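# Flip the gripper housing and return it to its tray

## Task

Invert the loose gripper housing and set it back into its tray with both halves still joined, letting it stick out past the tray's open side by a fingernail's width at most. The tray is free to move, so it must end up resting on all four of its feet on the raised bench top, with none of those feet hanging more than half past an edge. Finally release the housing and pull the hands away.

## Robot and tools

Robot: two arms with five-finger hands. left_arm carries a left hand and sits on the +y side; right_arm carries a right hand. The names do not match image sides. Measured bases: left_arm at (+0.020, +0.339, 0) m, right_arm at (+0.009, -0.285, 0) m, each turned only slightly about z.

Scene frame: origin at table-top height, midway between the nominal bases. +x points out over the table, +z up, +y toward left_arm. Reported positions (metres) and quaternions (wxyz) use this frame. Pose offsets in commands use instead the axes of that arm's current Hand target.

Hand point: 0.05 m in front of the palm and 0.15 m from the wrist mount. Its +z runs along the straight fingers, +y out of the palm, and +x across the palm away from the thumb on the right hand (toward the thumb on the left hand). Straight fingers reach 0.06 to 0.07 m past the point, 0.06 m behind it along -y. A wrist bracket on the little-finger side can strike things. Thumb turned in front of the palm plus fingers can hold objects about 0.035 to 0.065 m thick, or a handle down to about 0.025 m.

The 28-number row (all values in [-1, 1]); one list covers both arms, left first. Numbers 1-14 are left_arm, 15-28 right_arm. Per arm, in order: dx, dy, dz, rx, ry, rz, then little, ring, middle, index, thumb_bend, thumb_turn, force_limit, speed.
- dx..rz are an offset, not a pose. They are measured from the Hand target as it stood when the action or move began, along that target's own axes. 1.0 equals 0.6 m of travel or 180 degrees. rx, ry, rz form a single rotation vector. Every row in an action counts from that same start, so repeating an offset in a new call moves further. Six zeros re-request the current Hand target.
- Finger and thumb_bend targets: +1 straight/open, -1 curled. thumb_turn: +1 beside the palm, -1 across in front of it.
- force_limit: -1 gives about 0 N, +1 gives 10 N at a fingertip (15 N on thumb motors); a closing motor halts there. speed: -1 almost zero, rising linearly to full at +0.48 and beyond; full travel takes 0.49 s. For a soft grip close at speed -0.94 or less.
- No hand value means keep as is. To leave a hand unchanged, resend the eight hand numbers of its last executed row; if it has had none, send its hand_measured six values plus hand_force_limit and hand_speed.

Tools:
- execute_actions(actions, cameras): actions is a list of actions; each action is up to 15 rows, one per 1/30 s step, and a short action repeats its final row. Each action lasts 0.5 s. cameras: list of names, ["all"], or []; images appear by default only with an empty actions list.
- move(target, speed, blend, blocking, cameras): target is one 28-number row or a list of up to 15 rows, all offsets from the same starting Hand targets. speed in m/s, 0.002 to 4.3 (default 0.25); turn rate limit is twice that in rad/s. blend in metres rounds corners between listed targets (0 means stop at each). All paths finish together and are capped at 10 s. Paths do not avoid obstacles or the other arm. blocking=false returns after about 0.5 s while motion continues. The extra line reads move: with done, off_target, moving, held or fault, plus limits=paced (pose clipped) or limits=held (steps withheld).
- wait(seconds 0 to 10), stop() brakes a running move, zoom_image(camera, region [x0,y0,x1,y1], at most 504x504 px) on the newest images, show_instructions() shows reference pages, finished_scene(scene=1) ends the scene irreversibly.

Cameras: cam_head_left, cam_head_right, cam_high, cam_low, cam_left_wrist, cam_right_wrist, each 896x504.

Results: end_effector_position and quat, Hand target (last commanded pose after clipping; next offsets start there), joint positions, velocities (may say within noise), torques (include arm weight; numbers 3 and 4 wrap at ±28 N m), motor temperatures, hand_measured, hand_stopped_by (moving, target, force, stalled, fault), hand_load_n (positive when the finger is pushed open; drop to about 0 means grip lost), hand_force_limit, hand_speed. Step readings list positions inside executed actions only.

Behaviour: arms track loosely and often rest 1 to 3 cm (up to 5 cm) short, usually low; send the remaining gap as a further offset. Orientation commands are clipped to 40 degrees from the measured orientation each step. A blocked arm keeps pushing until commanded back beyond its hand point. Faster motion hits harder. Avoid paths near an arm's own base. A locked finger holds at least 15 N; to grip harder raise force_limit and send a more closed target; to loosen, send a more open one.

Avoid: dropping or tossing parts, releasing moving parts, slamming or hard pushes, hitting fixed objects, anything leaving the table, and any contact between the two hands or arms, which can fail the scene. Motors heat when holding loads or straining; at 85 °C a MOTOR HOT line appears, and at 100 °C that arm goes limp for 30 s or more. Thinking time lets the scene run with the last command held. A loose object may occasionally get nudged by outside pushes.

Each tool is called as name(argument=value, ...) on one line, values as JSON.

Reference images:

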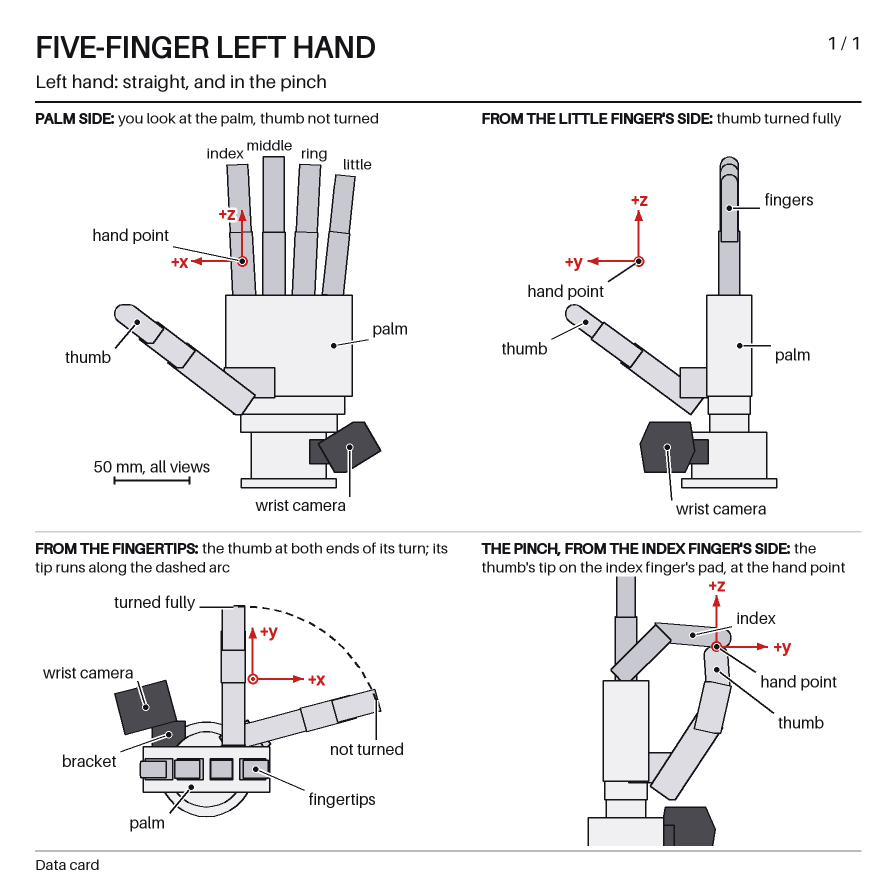

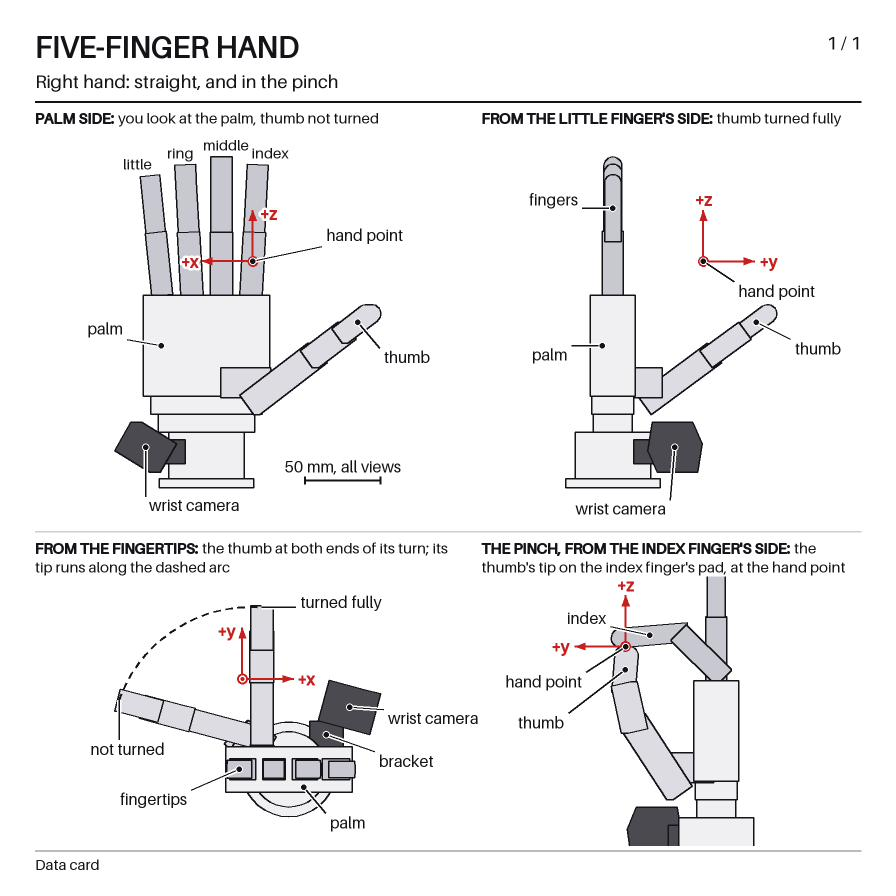

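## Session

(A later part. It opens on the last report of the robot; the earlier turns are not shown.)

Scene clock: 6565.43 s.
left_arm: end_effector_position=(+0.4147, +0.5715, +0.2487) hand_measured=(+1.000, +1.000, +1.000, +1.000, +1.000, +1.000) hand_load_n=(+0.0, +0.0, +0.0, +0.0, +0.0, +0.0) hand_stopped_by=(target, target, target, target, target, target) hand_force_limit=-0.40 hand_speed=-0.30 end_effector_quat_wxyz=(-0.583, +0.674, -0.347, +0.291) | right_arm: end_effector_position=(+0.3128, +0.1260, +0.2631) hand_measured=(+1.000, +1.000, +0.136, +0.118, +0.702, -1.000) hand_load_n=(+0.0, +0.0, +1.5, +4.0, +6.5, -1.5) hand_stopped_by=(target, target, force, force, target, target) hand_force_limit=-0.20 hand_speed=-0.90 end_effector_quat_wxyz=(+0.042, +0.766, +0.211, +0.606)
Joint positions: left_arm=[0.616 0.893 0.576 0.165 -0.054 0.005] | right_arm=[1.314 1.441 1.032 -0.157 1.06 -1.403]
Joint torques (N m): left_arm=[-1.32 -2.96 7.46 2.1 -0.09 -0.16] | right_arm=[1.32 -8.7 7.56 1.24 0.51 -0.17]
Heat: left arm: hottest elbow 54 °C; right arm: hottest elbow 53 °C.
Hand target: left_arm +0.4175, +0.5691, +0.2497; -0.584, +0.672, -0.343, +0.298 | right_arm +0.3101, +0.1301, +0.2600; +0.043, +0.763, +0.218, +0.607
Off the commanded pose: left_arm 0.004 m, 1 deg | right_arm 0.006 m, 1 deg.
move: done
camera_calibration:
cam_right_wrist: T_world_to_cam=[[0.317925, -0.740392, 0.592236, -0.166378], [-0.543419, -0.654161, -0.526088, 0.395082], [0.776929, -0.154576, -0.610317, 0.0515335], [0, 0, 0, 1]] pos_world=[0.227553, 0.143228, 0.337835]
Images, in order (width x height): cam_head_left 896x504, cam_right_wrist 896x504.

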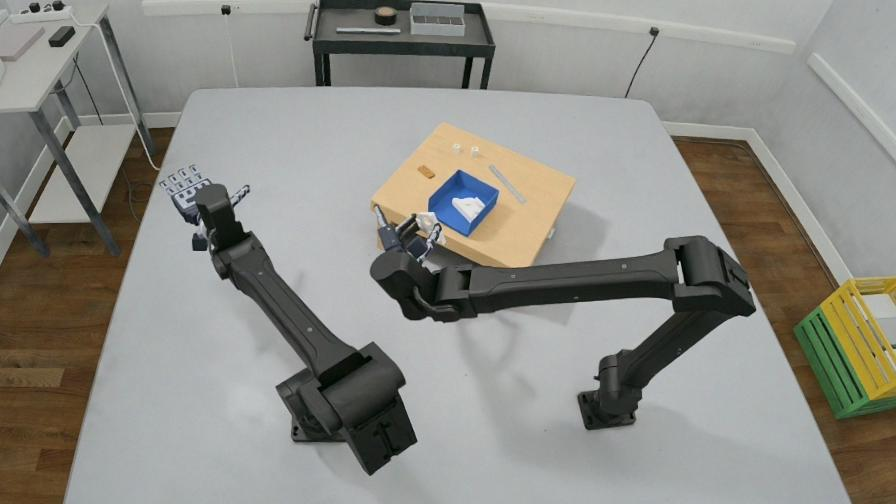

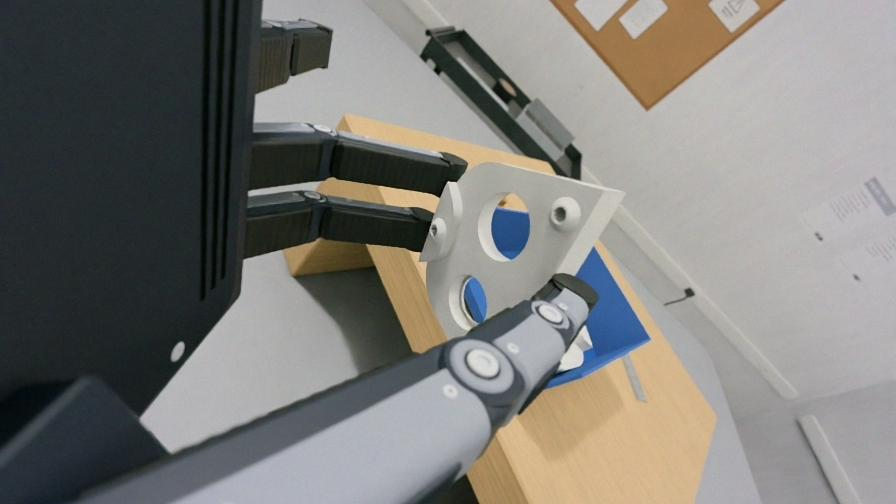

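move(target=[0,0,0,0,0,0,1,1,1,1,1,1,-0.4,-0.3,-0.1002,-0.0225,0.0067,-0.0535,-0.0375,-0.2048,1,1,0.05,0.05,0.7,-1,-0.2,-0.9], speed=0.2, cameras=["cam_right_wrist","cam_head_left","cam_head_right","cam_low"])

Scene clock: 6582.97 s.
left_arm: end_effector_position=(+0.4147, +0.5715, +0.2487) hand_measured=(+1.000, +1.000, +1.000, +1.000, +1.000, +1.000) hand_load_n=(+0.0, +0.0, +0.0, -0.5, +0.0, +0.0) hand_stopped_by=(target, target, target, target, target, target) hand_force_limit=-0.40 hand_speed=-0.30 end_effector_quat_wxyz=(-0.583, +0.674, -0.347, +0.291) | right_arm: end_effector_position=(+0.3033, +0.1177, +0.2034) hand_measured=(+1.000, +1.000, +0.136, +0.118, +0.702, -1.000) hand_load_n=(+0.0, +0.0, +2.0, +4.5, +6.5, -1.0) hand_stopped_by=(target, target, force, force, target, target) hand_force_limit=-0.20 hand_speed=-0.90 end_effector_quat_wxyz=(+0.301, +0.688, +0.383, +0.537)
Joint positions: left_arm=[0.616 0.893 0.576 0.165 -0.054 0.005] | right_arm=[1.349 1.649 1.005 -0.245 1.254 -1.726]
Joint torques (N m): left_arm=[-1.26 -3.02 7.42 2.14 -0.09 -0.15] | right_arm=[1.32 -10.17 6.49 0.25 0.73 -0.18]
Heat: left arm: hottest elbow 54 °C; right arm: hottest elbow 53 °C.
Hand target: left_arm +0.4175, +0.5691, +0.2497; -0.584, +0.672, -0.343, +0.298 | right_arm +0.3000, +0.1199, +0.2001; +0.307, +0.682, +0.394, +0.533
Off the commanded pose: left_arm 0.004 m, 1 deg | right_arm 0.005 m, 2 deg.
move: done
camera_calibration:
cam_right_wrist: T_world_to_cam=[[0.237175, -0.227289, 0.944504, -0.241688], [-0.536227, -0.841345, -0.0678124, 0.279661], [0.810067, -0.490385, -0.321425, -0.00814881], [0, 0, 0, 1]] pos_world=[0.213885, 0.176362, 0.24462]
Images, in order (width x height): cam_head_left 896x504, cam_head_right 896x504, cam_low 896x504, cam_right_wrist 896x504.

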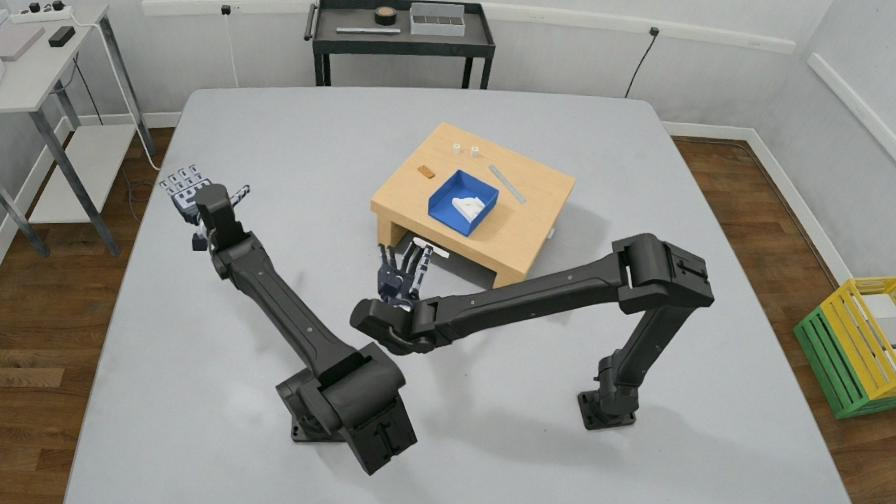

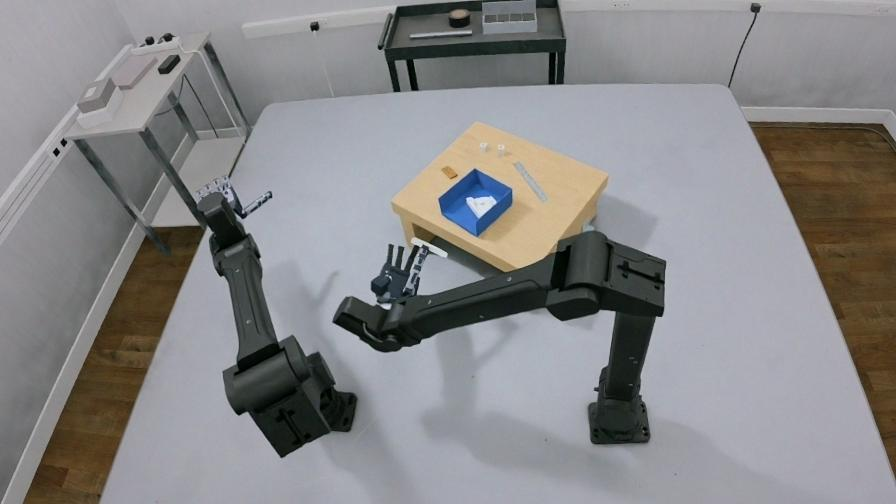

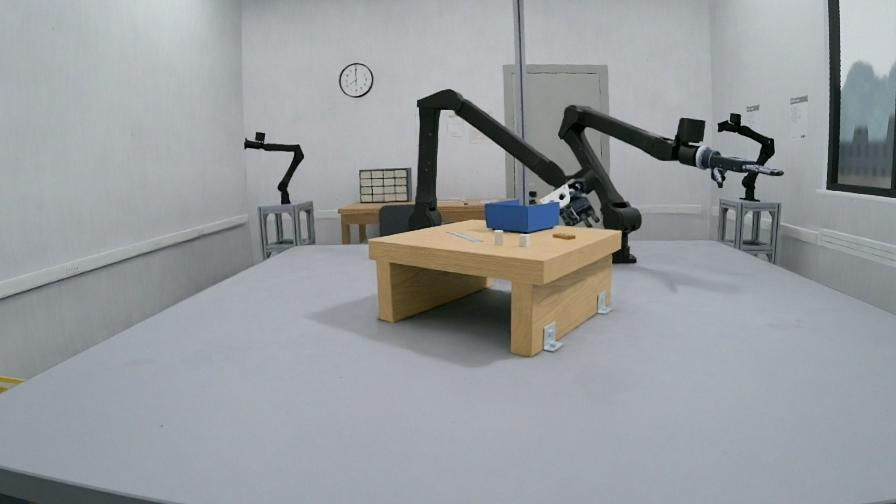

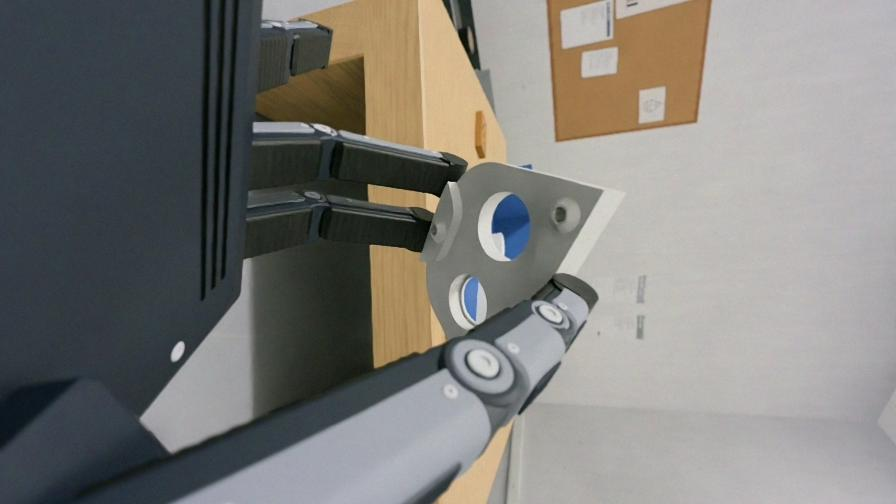

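move(target=[0,0,0,0,0,0,1,1,1,1,1,1,-0.4,-0.3,-0.0865,-0.1498,0.0432,0,0,0,1,1,0.05,0.05,0.7,-1,-0.2,-0.9], speed=0.2, cameras=["cam_right_wrist","cam_head_left","cam_head_right","cam_high"])

Scene clock: 6603.30 s.
left_arm: end_effector_position=(+0.4147, +0.5715, +0.2487) hand_measured=(+1.000, +1.000, +1.000, +1.000, +1.000, +1.000) hand_load_n=(+0.0, +0.0, +0.0, +0.0, +0.0, +0.0) hand_stopped_by=(target, target, target, target, target, target) hand_force_limit=-0.40 hand_speed=-0.30 end_effector_quat_wxyz=(-0.583, +0.674, -0.347, +0.291) | right_arm: end_effector_position=(+0.3030, +0.1161, +0.0901) hand_measured=(+1.000, +1.000, +0.136, +0.118, +0.702, -1.000) hand_load_n=(+0.0, +0.0, +2.0, +4.5, +6.5, -1.5) hand_stopped_by=(target, target, force, force, target, target) hand_force_limit=-0.20 hand_speed=-0.90 end_effector_quat_wxyz=(+0.311, +0.685, +0.393, +0.529)
Joint positions: left_arm=[0.616 0.893 0.576 0.165 -0.054 0.005] | right_arm=[1.349 1.879 0.935 0.023 1.255 -1.726]
Joint torques (N m): left_arm=[-1.44 -2.96 7.45 2.11 -0.08 -0.16] | right_arm=[1.32 -11.81 5.05 0.87 0.7 -0.18]
Heat: left arm: hottest elbow 54 °C; right arm: hottest elbow 52 °C.
Hand target: left_arm +0.4175, +0.5691, +0.2497; -0.584, +0.672, -0.343, +0.298 | right_arm +0.3000, +0.1200, +0.0931; +0.307, +0.682, +0.394, +0.533
Off the commanded pose: left_arm 0.004 m, 1 deg | right_arm 0.006 m, 1 deg.
move: done
camera_calibration:
cam_right_wrist: T_world_to_cam=[[0.242863, -0.196517, 0.949947, -0.140783], [-0.536894, -0.842834, -0.0370957, 0.268065], [0.807937, -0.501012, -0.310202, -0.0441488], [0, 0, 0, 1]] pos_world=[0.213783, 0.176149, 0.129985]
Images, in order (width x height): cam_head_left 896x504, cam_head_right 896x504, cam_high 896x504, cam_right_wrist 896x504.

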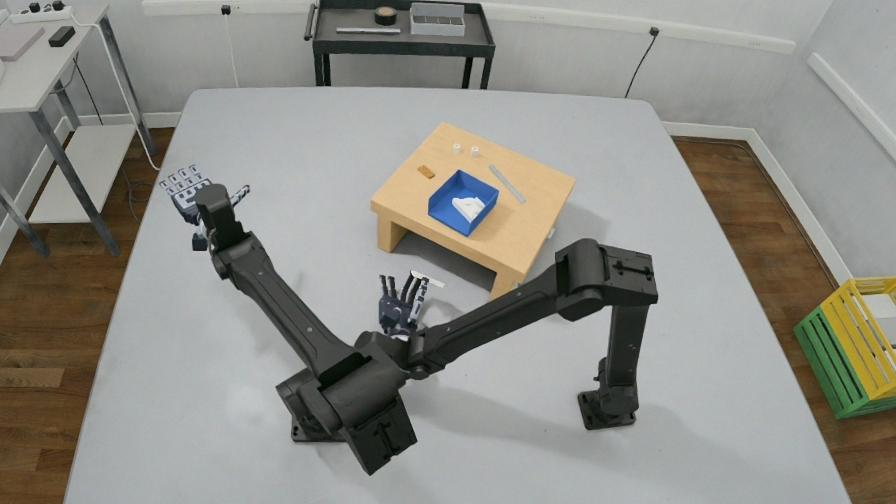

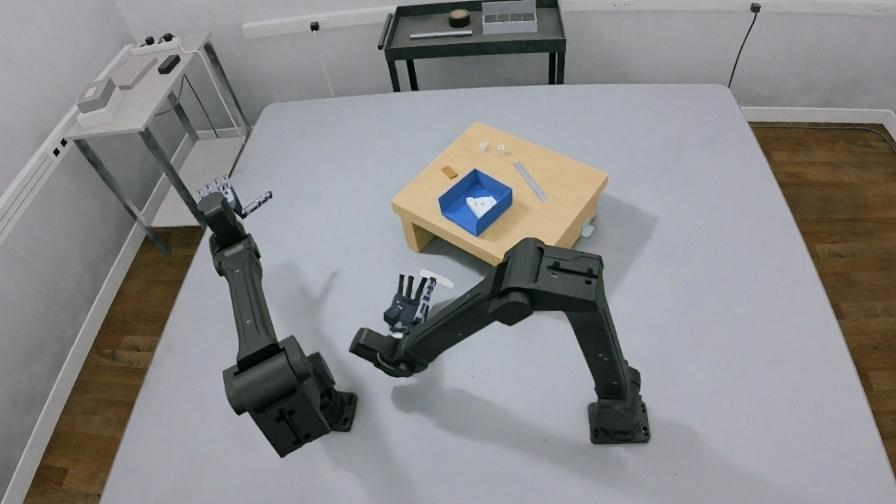

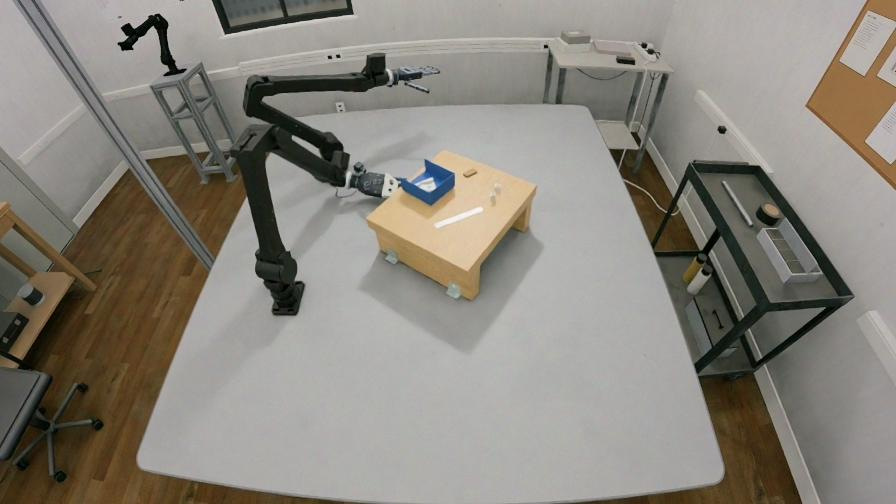

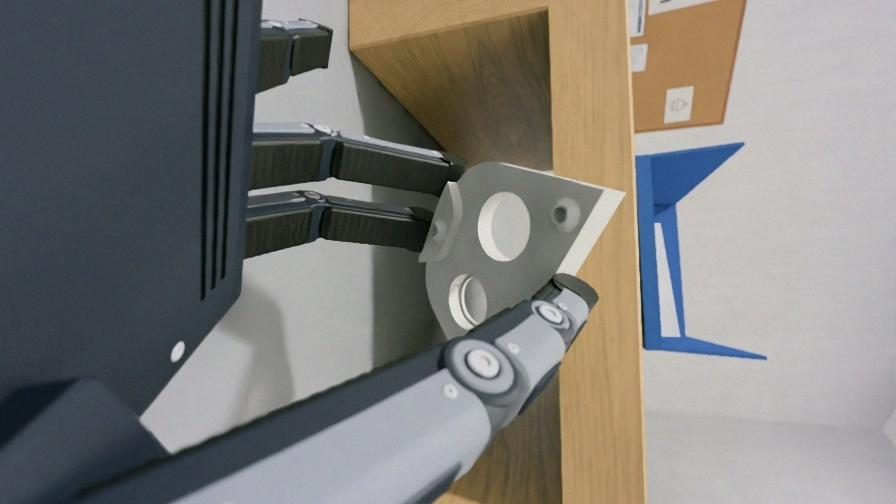

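move(target=[0,0,0,0,0,0,1,1,1,1,1,1,-0.4,-0.3,0,0,0,0,0,0,1,1,0.05,0.05,1.0,-1,-0.2,-0.3], cameras=["cam_right_wrist","cam_head_left","cam_head_right"])

Scene clock: 6619.60 s.
left_arm: end_effector_position=(+0.4147, +0.5715, +0.2487) hand_measured=(+1.000, +1.000, +1.000, +1.000, +1.000, +1.000) hand_load_n=(+0.0, +0.0, +0.0, +0.0, +0.0, -0.5) hand_stopped_by=(target, target, target, target, target, target) hand_force_limit=-0.40 hand_speed=-0.30 end_effector_quat_wxyz=(-0.583, +0.674, -0.347, +0.291) | right_arm: end_effector_position=(+0.3030, +0.1162, +0.0901) hand_measured=(+1.000, +1.000, +0.136, +0.116, +1.000, -1.000) hand_load_n=(+0.0, +0.0, +0.0, +0.0, +0.0, +0.0) hand_stopped_by=(target, target, force, force, target, target) hand_force_limit=-0.20 hand_speed=-0.30 end_effector_quat_wxyz=(+0.311, +0.685, +0.393, +0.529)
Joint positions: left_arm=[0.616 0.893 0.576 0.165 -0.054 0.005] | right_arm=[1.349 1.879 0.935 0.024 1.255 -1.727]
Joint torques (N m): left_arm=[-1.44 -2.96 7.46 2.1 -0.09 -0.17] | right_arm=[1.32 -11.99 5.07 0.85 0.7 -0.17]
Heat: left arm: hottest elbow 54 °C; right arm: hottest elbow 51 °C.
Hand target: left_arm +0.4175, +0.5691, +0.2497; -0.584, +0.672, -0.343, +0.298 | right_arm +0.3001, +0.1200, +0.0931; +0.307, +0.682, +0.394, +0.533
Off the commanded pose: left_arm 0.004 m, 1 deg | right_arm 0.006 m, 1 deg.
move: done
camera_calibration:
cam_right_wrist: T_world_to_cam=[[0.242783, -0.196501, 0.94997, -0.140752], [-0.536718, -0.842942, -0.0371933, 0.268143], [0.808078, -0.500836, -0.310118, -0.0441706], [0, 0, 0, 1]] pos_world=[0.213783, 0.176249, 0.129985]
Images, in order (width x height): cam_head_left 896x504, cam_head_right 896x504, cam_right_wrist 896x504.

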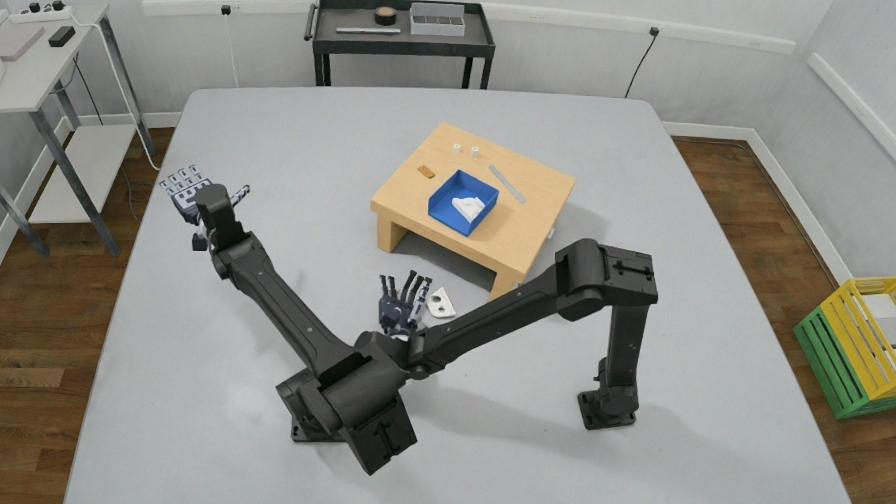

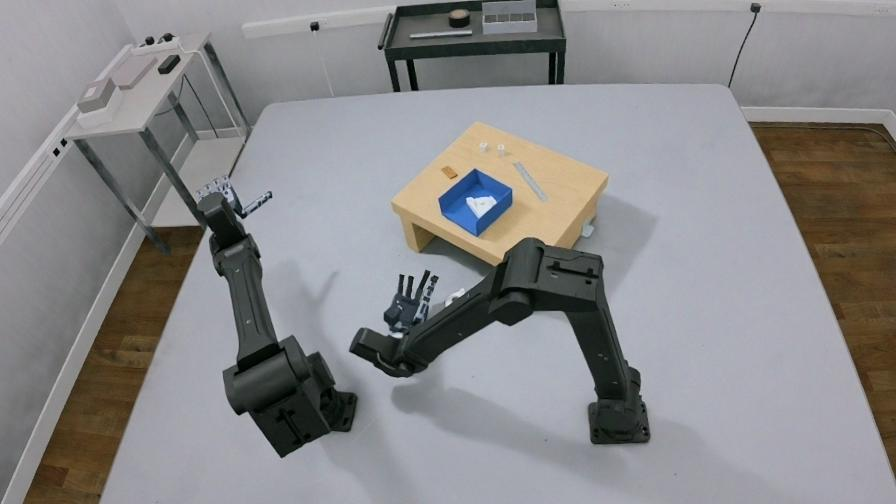

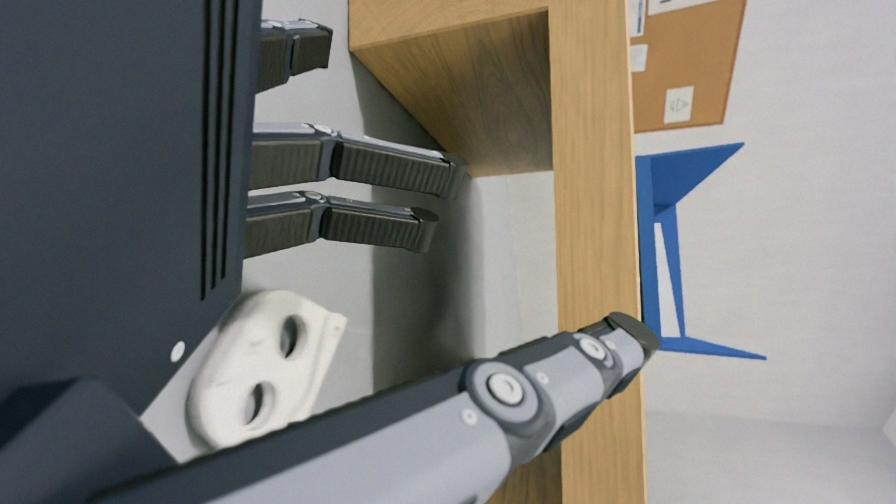

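zoom_image(camera="cam_right_wrist", region=[170, 270, 370, 470])

zoom_image(camera="cam_head_left", region=[370, 260, 480, 350])

Scaled by 2.520 from the camera's 896x504 image, which has a finer 1280x720 frame.

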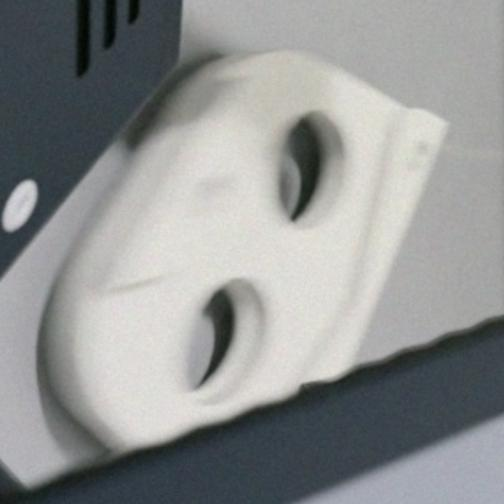

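Scaled by 4.582 from the camera's 896x504 image, which has a finer 1280x720 frame.

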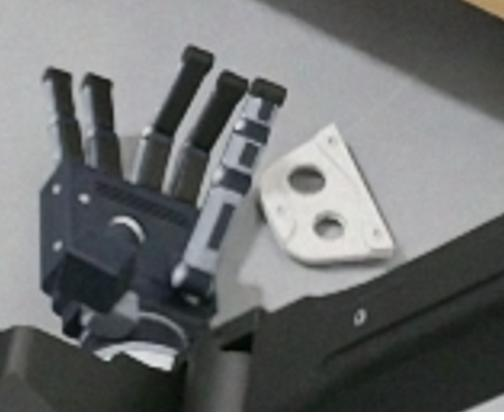

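move(target=[[0,0,0,0,0,0,1,1,1,1,1,1,-0.4,-0.3,0.0682,-0.0487,-0.0323,0,0,0,1,1,0.05,0.05,1.0,-1,-0.2,-0.3],[0,0,0,0,0,0,1,1,1,1,1,1,-0.4,-0.3,0.1895,0.1613,-0.0928,0,0,0,1,1,0.05,0.05,1.0,-1,-0.2,-0.3]], speed=0.12, cameras=["cam_right_wrist","cam_head_left","cam_head_right"])

Scene clock: 6652.03 s.
left_arm: end_effector_position=(+0.4147, +0.5715, +0.2487) hand_measured=(+1.000, +1.000, +1.000, +1.000, +1.000, +1.000) hand_load_n=(+0.0, +0.0, +0.0, +0.0, +0.0, -0.5) hand_stopped_by=(target, target, target, target, target, target) hand_force_limit=-0.40 hand_speed=-0.30 end_effector_quat_wxyz=(-0.583, +0.674, -0.347, +0.291) | right_arm: end_effector_position=(+0.2885, +0.1330, +0.0910) hand_measured=(+1.000, +1.000, +0.136, +0.116, +1.000, -1.000) hand_load_n=(+0.0, +0.0, +0.0, +0.0, +0.0, +0.0) hand_stopped_by=(target, target, force, force, target, target) hand_force_limit=-0.20 hand_speed=-0.30 end_effector_quat_wxyz=(+0.319, +0.675, +0.408, +0.526)
Joint positions: left_arm=[0.616 0.893 0.576 0.165 -0.054 0.005] | right_arm=[1.386 1.902 0.98 -0.062 1.275 -1.696]
Joint torques (N m): left_arm=[-1.32 -2.96 7.43 2.09 -0.09 -0.16] | right_arm=[-0.03 -12.28 4.88 0.42 0.72 -0.04]
Heat: left arm: hottest elbow 54 °C; right arm: hottest elbow 49 °C.
Hand target: left_arm +0.4175, +0.5691, +0.2497; -0.584, +0.672, -0.343, +0.298 | right_arm +0.2910, +0.1304, +0.0923; +0.320, +0.676, +0.404, +0.526 (not the last commanded pose)
Off the commanded pose: left_arm 0.004 m, 1 deg | right_arm 0.157 m, 2 deg.
move: held (right_arm; a check stopped the path); path passed 0 of 2 targets; limits=held
pose unreachable (right arm): on one or more control steps of this call, first in action 0 (counted from 0), this arm could not follow its commanded pose, so it was not sent that pose on those steps. It may still have moved: this result reports where it is.
cause: moving toward the commanded pose would bring a part of the arm too close to another arm (a part of this arm just beyond joint 4 (wrist pitch) and a part of the left arm just beyond its joint 2 (shoulder), along the way the arms are being sent, or toward where that arm still pushes).
camera_calibration:
cam_right_wrist: T_world_to_cam=[[0.24188, -0.157716, 0.957403, -0.140404], [-0.521391, -0.853272, -0.00883662, 0.269007], [0.818319, -0.497043, -0.288621, -0.029266], [0, 0, 0, 1]] pos_world=[0.198168, 0.192846, 0.128354]
Images, in order (width x height): cam_head_left 896x504, cam_head_right 896x504, cam_right_wrist 896x504.

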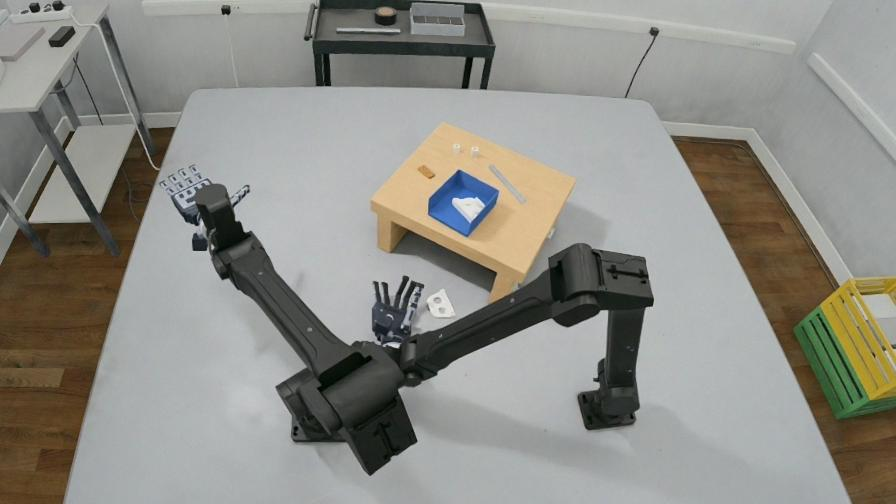

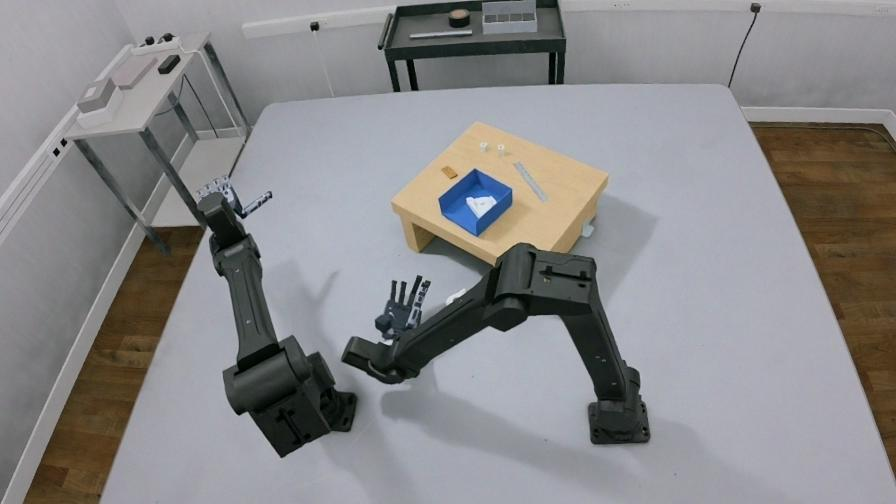

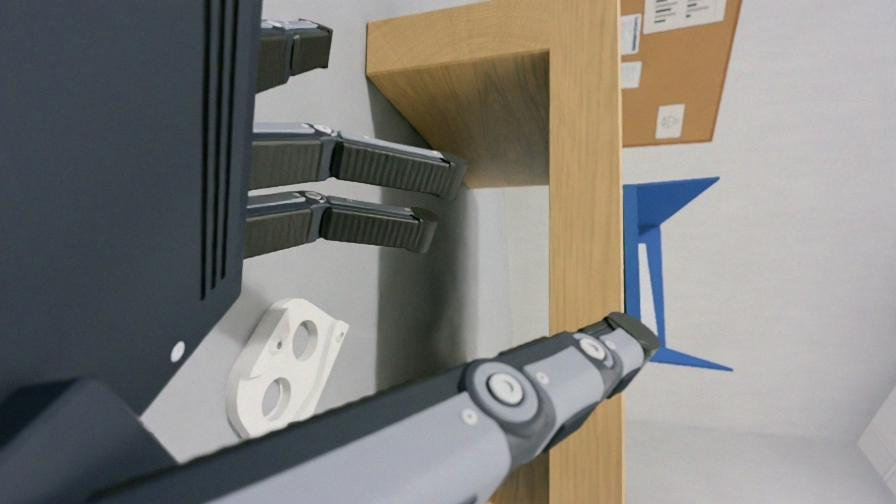

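zoom_image(camera="cam_head_left", region=[415, 280, 465, 325])

zoom_image(camera="cam_right_wrist", region=[215, 285, 365, 445])

Scaled by 10.080 from the camera's 896x504 image, which has a finer 1280x720 frame.

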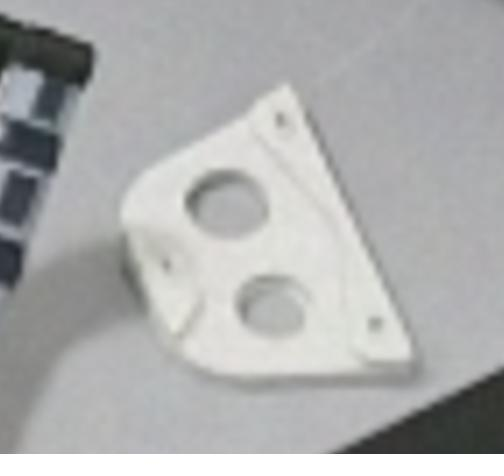

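Scaled by 3.150 from the camera's 896x504 image, which has a finer 1280x720 frame.

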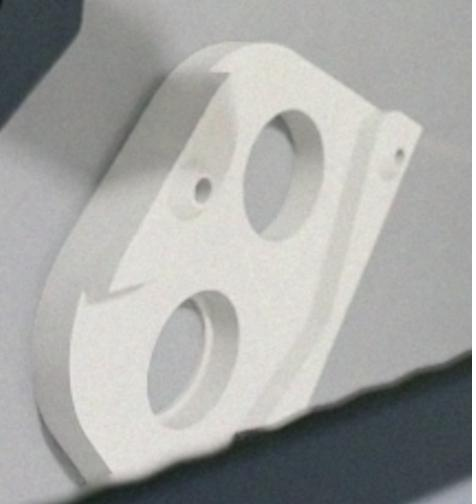

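move(target=[[0,0,0,0,0,0,1,1,1,1,1,1,-0.4,-0.3,0.0828,0.1938,-0.0365,0.0438,0.0193,0.3329,1,1,1,1,0.7,-1,-0.2,-0.2],[0,0,0,0,0,0,1,1,1,1,1,1,-0.4,-0.3,-0.0187,0.2155,-0.0117,-0.0298,-0.1334,0.8354,1,1,1,1,0.7,-1,-0.2,-0.2]], speed=0.25, blend=0.03, cameras=["cam_right_wrist","cam_head_left","cam_head_right"])

Scene clock: 7123.13 s.
left_arm: end_effector_position=(+0.4147, +0.5715, +0.2487) hand_measured=(+1.000, +1.000, +1.000, +1.000, +1.000, +1.000) hand_load_n=(+0.0, +0.0, +0.0, +0.0, +0.0, +0.0) hand_stopped_by=(target, target, target, target, target, target) hand_force_limit=-0.40 hand_speed=-0.30 end_effector_quat_wxyz=(-0.583, +0.674, -0.347, +0.291) | right_arm: end_effector_position=(+0.3092, +0.0645, +0.1982) hand_measured=(+1.000, +1.000, +1.000, +1.000, +0.700, -1.000) hand_load_n=(+0.0, +0.0, -0.5, +0.0, +0.0, +0.0) hand_stopped_by=(target, target, target, target, target, target) hand_force_limit=-0.20 hand_speed=-0.20 end_effector_quat_wxyz=(-0.342, +0.624, -0.612, +0.345)
Joint positions: left_arm=[0.616 0.893 0.576 0.165 -0.054 0.005] | right_arm=[1.074 1.194 0.939 -0.669 0.849 0.769]
Joint torques (N m): left_arm=[-1.38 -3.14 7.42 2.1 -0.08 -0.16] | right_arm=[-0.03 -7.06 7.76 0.14 0.45 0.13]
Heat: left arm: hottest elbow 53 °C; right arm: hottest elbow 47 °C.
Hand target: left_arm +0.4175, +0.5691, +0.2497; -0.584, +0.672, -0.343, +0.298 | right_arm +0.3099, +0.0600, +0.1999; -0.343, +0.619, -0.618, +0.343
Off the commanded pose: left_arm 0.004 m, 1 deg | right_arm 0.005 m, 1 deg.
move: done
camera_calibration:
cam_right_wrist: T_world_to_cam=[[-0.493208, -0.334571, -0.802999, 0.328878], [-0.583584, 0.811802, 0.0202031, 0.128348], [0.645117, 0.478582, -0.595638, 0.00216835], [0, 0, 0, 1]] pos_world=[0.235709, 0.00480231, 0.262788]
Images, in order (width x height): cam_head_left 896x504, cam_head_right 896x504, cam_right_wrist 896x504.

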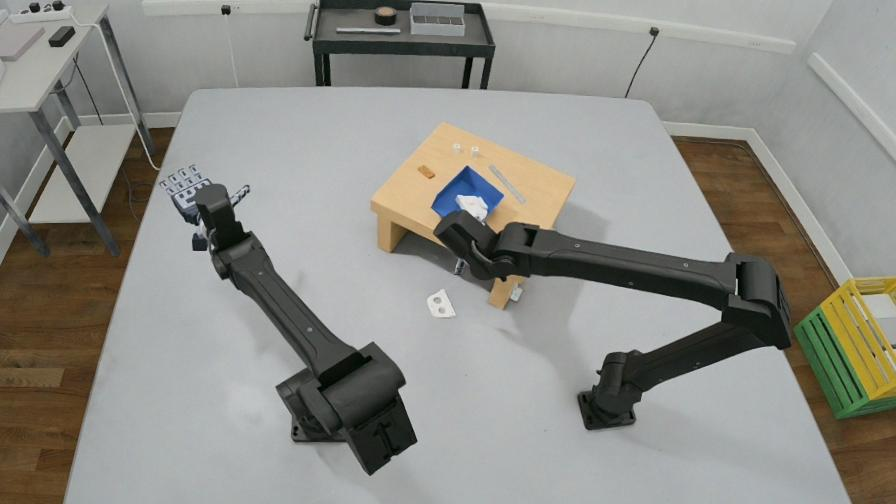

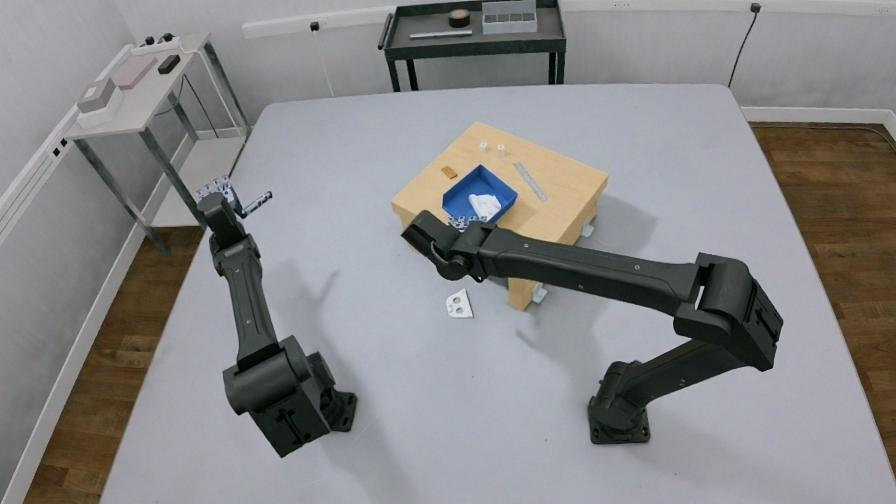

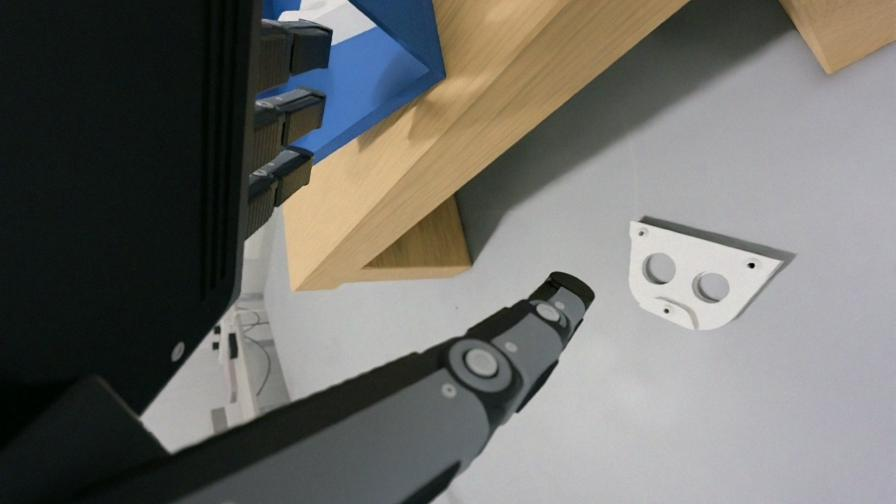

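zoom_image(camera="cam_head_left", region=[400, 130, 540, 260])

zoom_image(camera="cam_head_right", region=[400, 130, 560, 260])

Scaled by 3.600 from the camera's 896x504 image, which has a finer 1280x720 frame.

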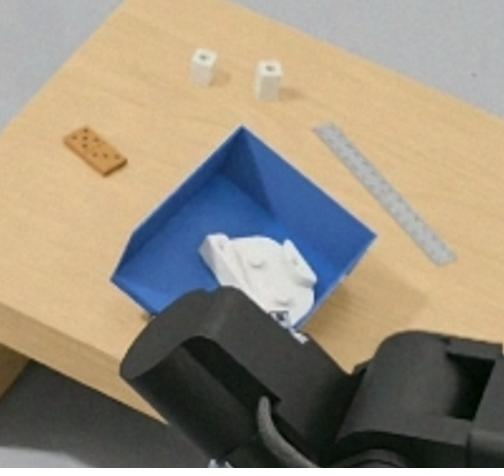

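Scaled by 3.150 from the camera's 896x504 image, which has a finer 1280x720 frame.

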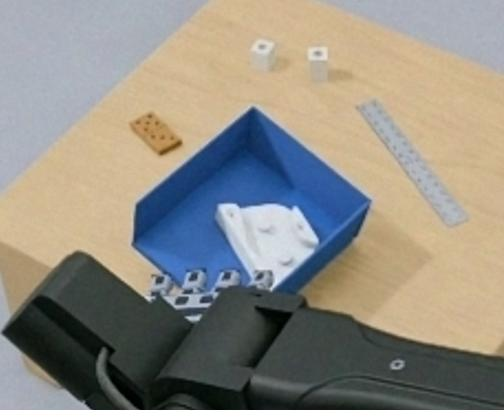

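move(target=[0,0,0,0,0,0,1,1,1,1,1,1,-0.4,-0.3,0,0.0107,-0.1113,0,0,0,1,1,1,1,0.7,-1,-0.2,-0.2], speed=0.2, cameras=["cam_right_wrist","cam_head_left","cam_head_right","cam_high"])

Scene clock: 7141.70 s.
left_arm: end_effector_position=(+0.4147, +0.5715, +0.2487) hand_measured=(+1.000, +1.000, +1.000, +1.000, +1.000, +1.000) hand_load_n=(+0.0, +0.0, +0.0, +0.0, +0.0, +0.0) hand_stopped_by=(target, target, target, target, target, target) hand_force_limit=-0.40 hand_speed=-0.30 end_effector_quat_wxyz=(-0.583, +0.674, -0.347, +0.291) | right_arm: end_effector_position=(+0.2459, +0.0474, +0.2061) hand_measured=(+1.000, +1.000, +1.000, +1.000, +0.700, -1.000) hand_load_n=(+0.0, +0.0, +0.0, +0.0, +0.0, +0.0) hand_stopped_by=(target, target, target, target, target, target) hand_force_limit=-0.20 hand_speed=-0.20 end_effector_quat_wxyz=(-0.323, +0.632, -0.610, +0.353)
Joint positions: left_arm=[0.616 0.893 0.576 0.165 -0.054 0.005] | right_arm=[1.226 1.126 0.939 -0.95 0.93 0.986]
Joint torques (N m): left_arm=[-1.38 -2.96 7.42 2.1 -0.08 -0.16] | right_arm=[0.73 -5.54 11.77 -0.08 0.69 0.17]
Heat: left arm: hottest elbow 53 °C; right arm: hottest elbow 47 °C.
Hand target: left_arm +0.4175, +0.5691, +0.2497; -0.584, +0.672, -0.343, +0.298 | right_arm +0.2498, +0.0601, +0.2299; -0.343, +0.619, -0.618, +0.343
Off the commanded pose: left_arm 0.004 m, 1 deg | right_arm 0.027 m, 3 deg.
move: off_target (right_arm)
camera_calibration:
cam_right_wrist: T_world_to_cam=[[-0.509927, -0.362163, -0.780265, 0.298914], [-0.577478, 0.816405, -0.00153711, 0.107838], [0.637568, 0.449802, -0.625448, 0.0653918], [0, 0, 0, 1]] pos_world=[0.173007, -0.00919745, 0.274297]
Images, in order (width x height): cam_head_left 896x504, cam_head_right 896x504, cam_high 896x504, cam_right_wrist 896x504.

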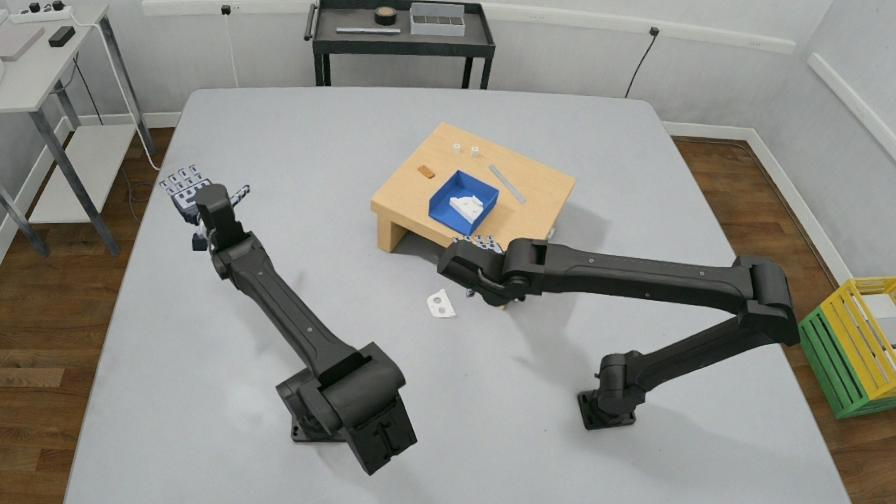

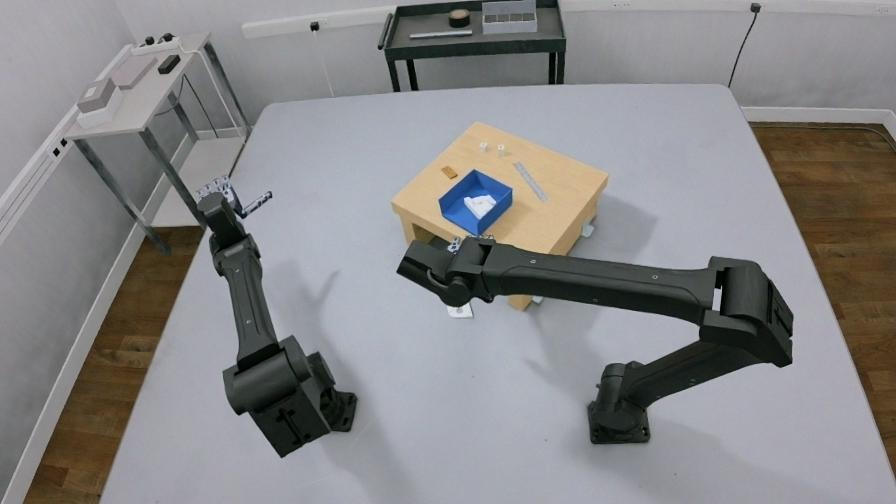

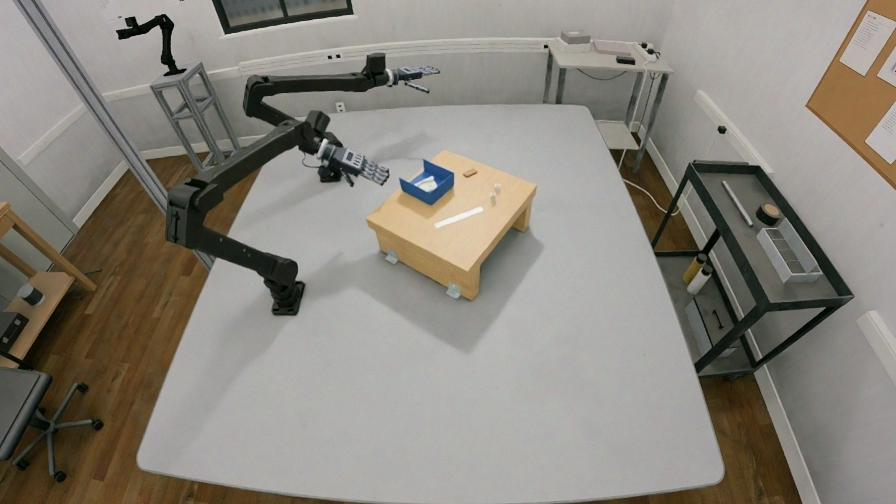

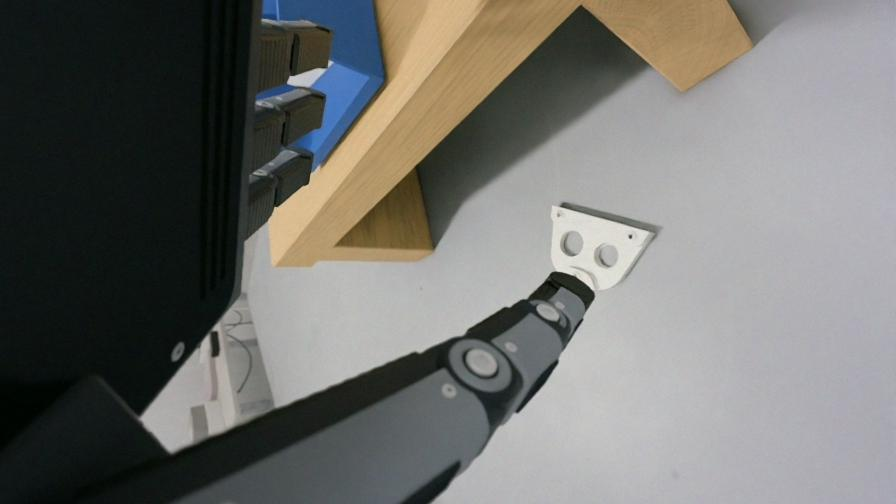

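zoom_image(camera="cam_right_wrist", region=[530, 190, 680, 310])

Scaled by 3.360 from the camera's 896x504 image, which has a finer 1280x720 frame.

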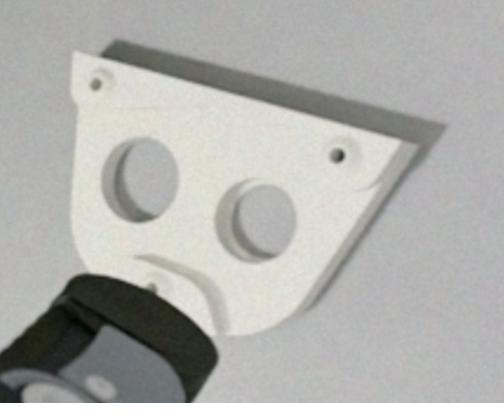

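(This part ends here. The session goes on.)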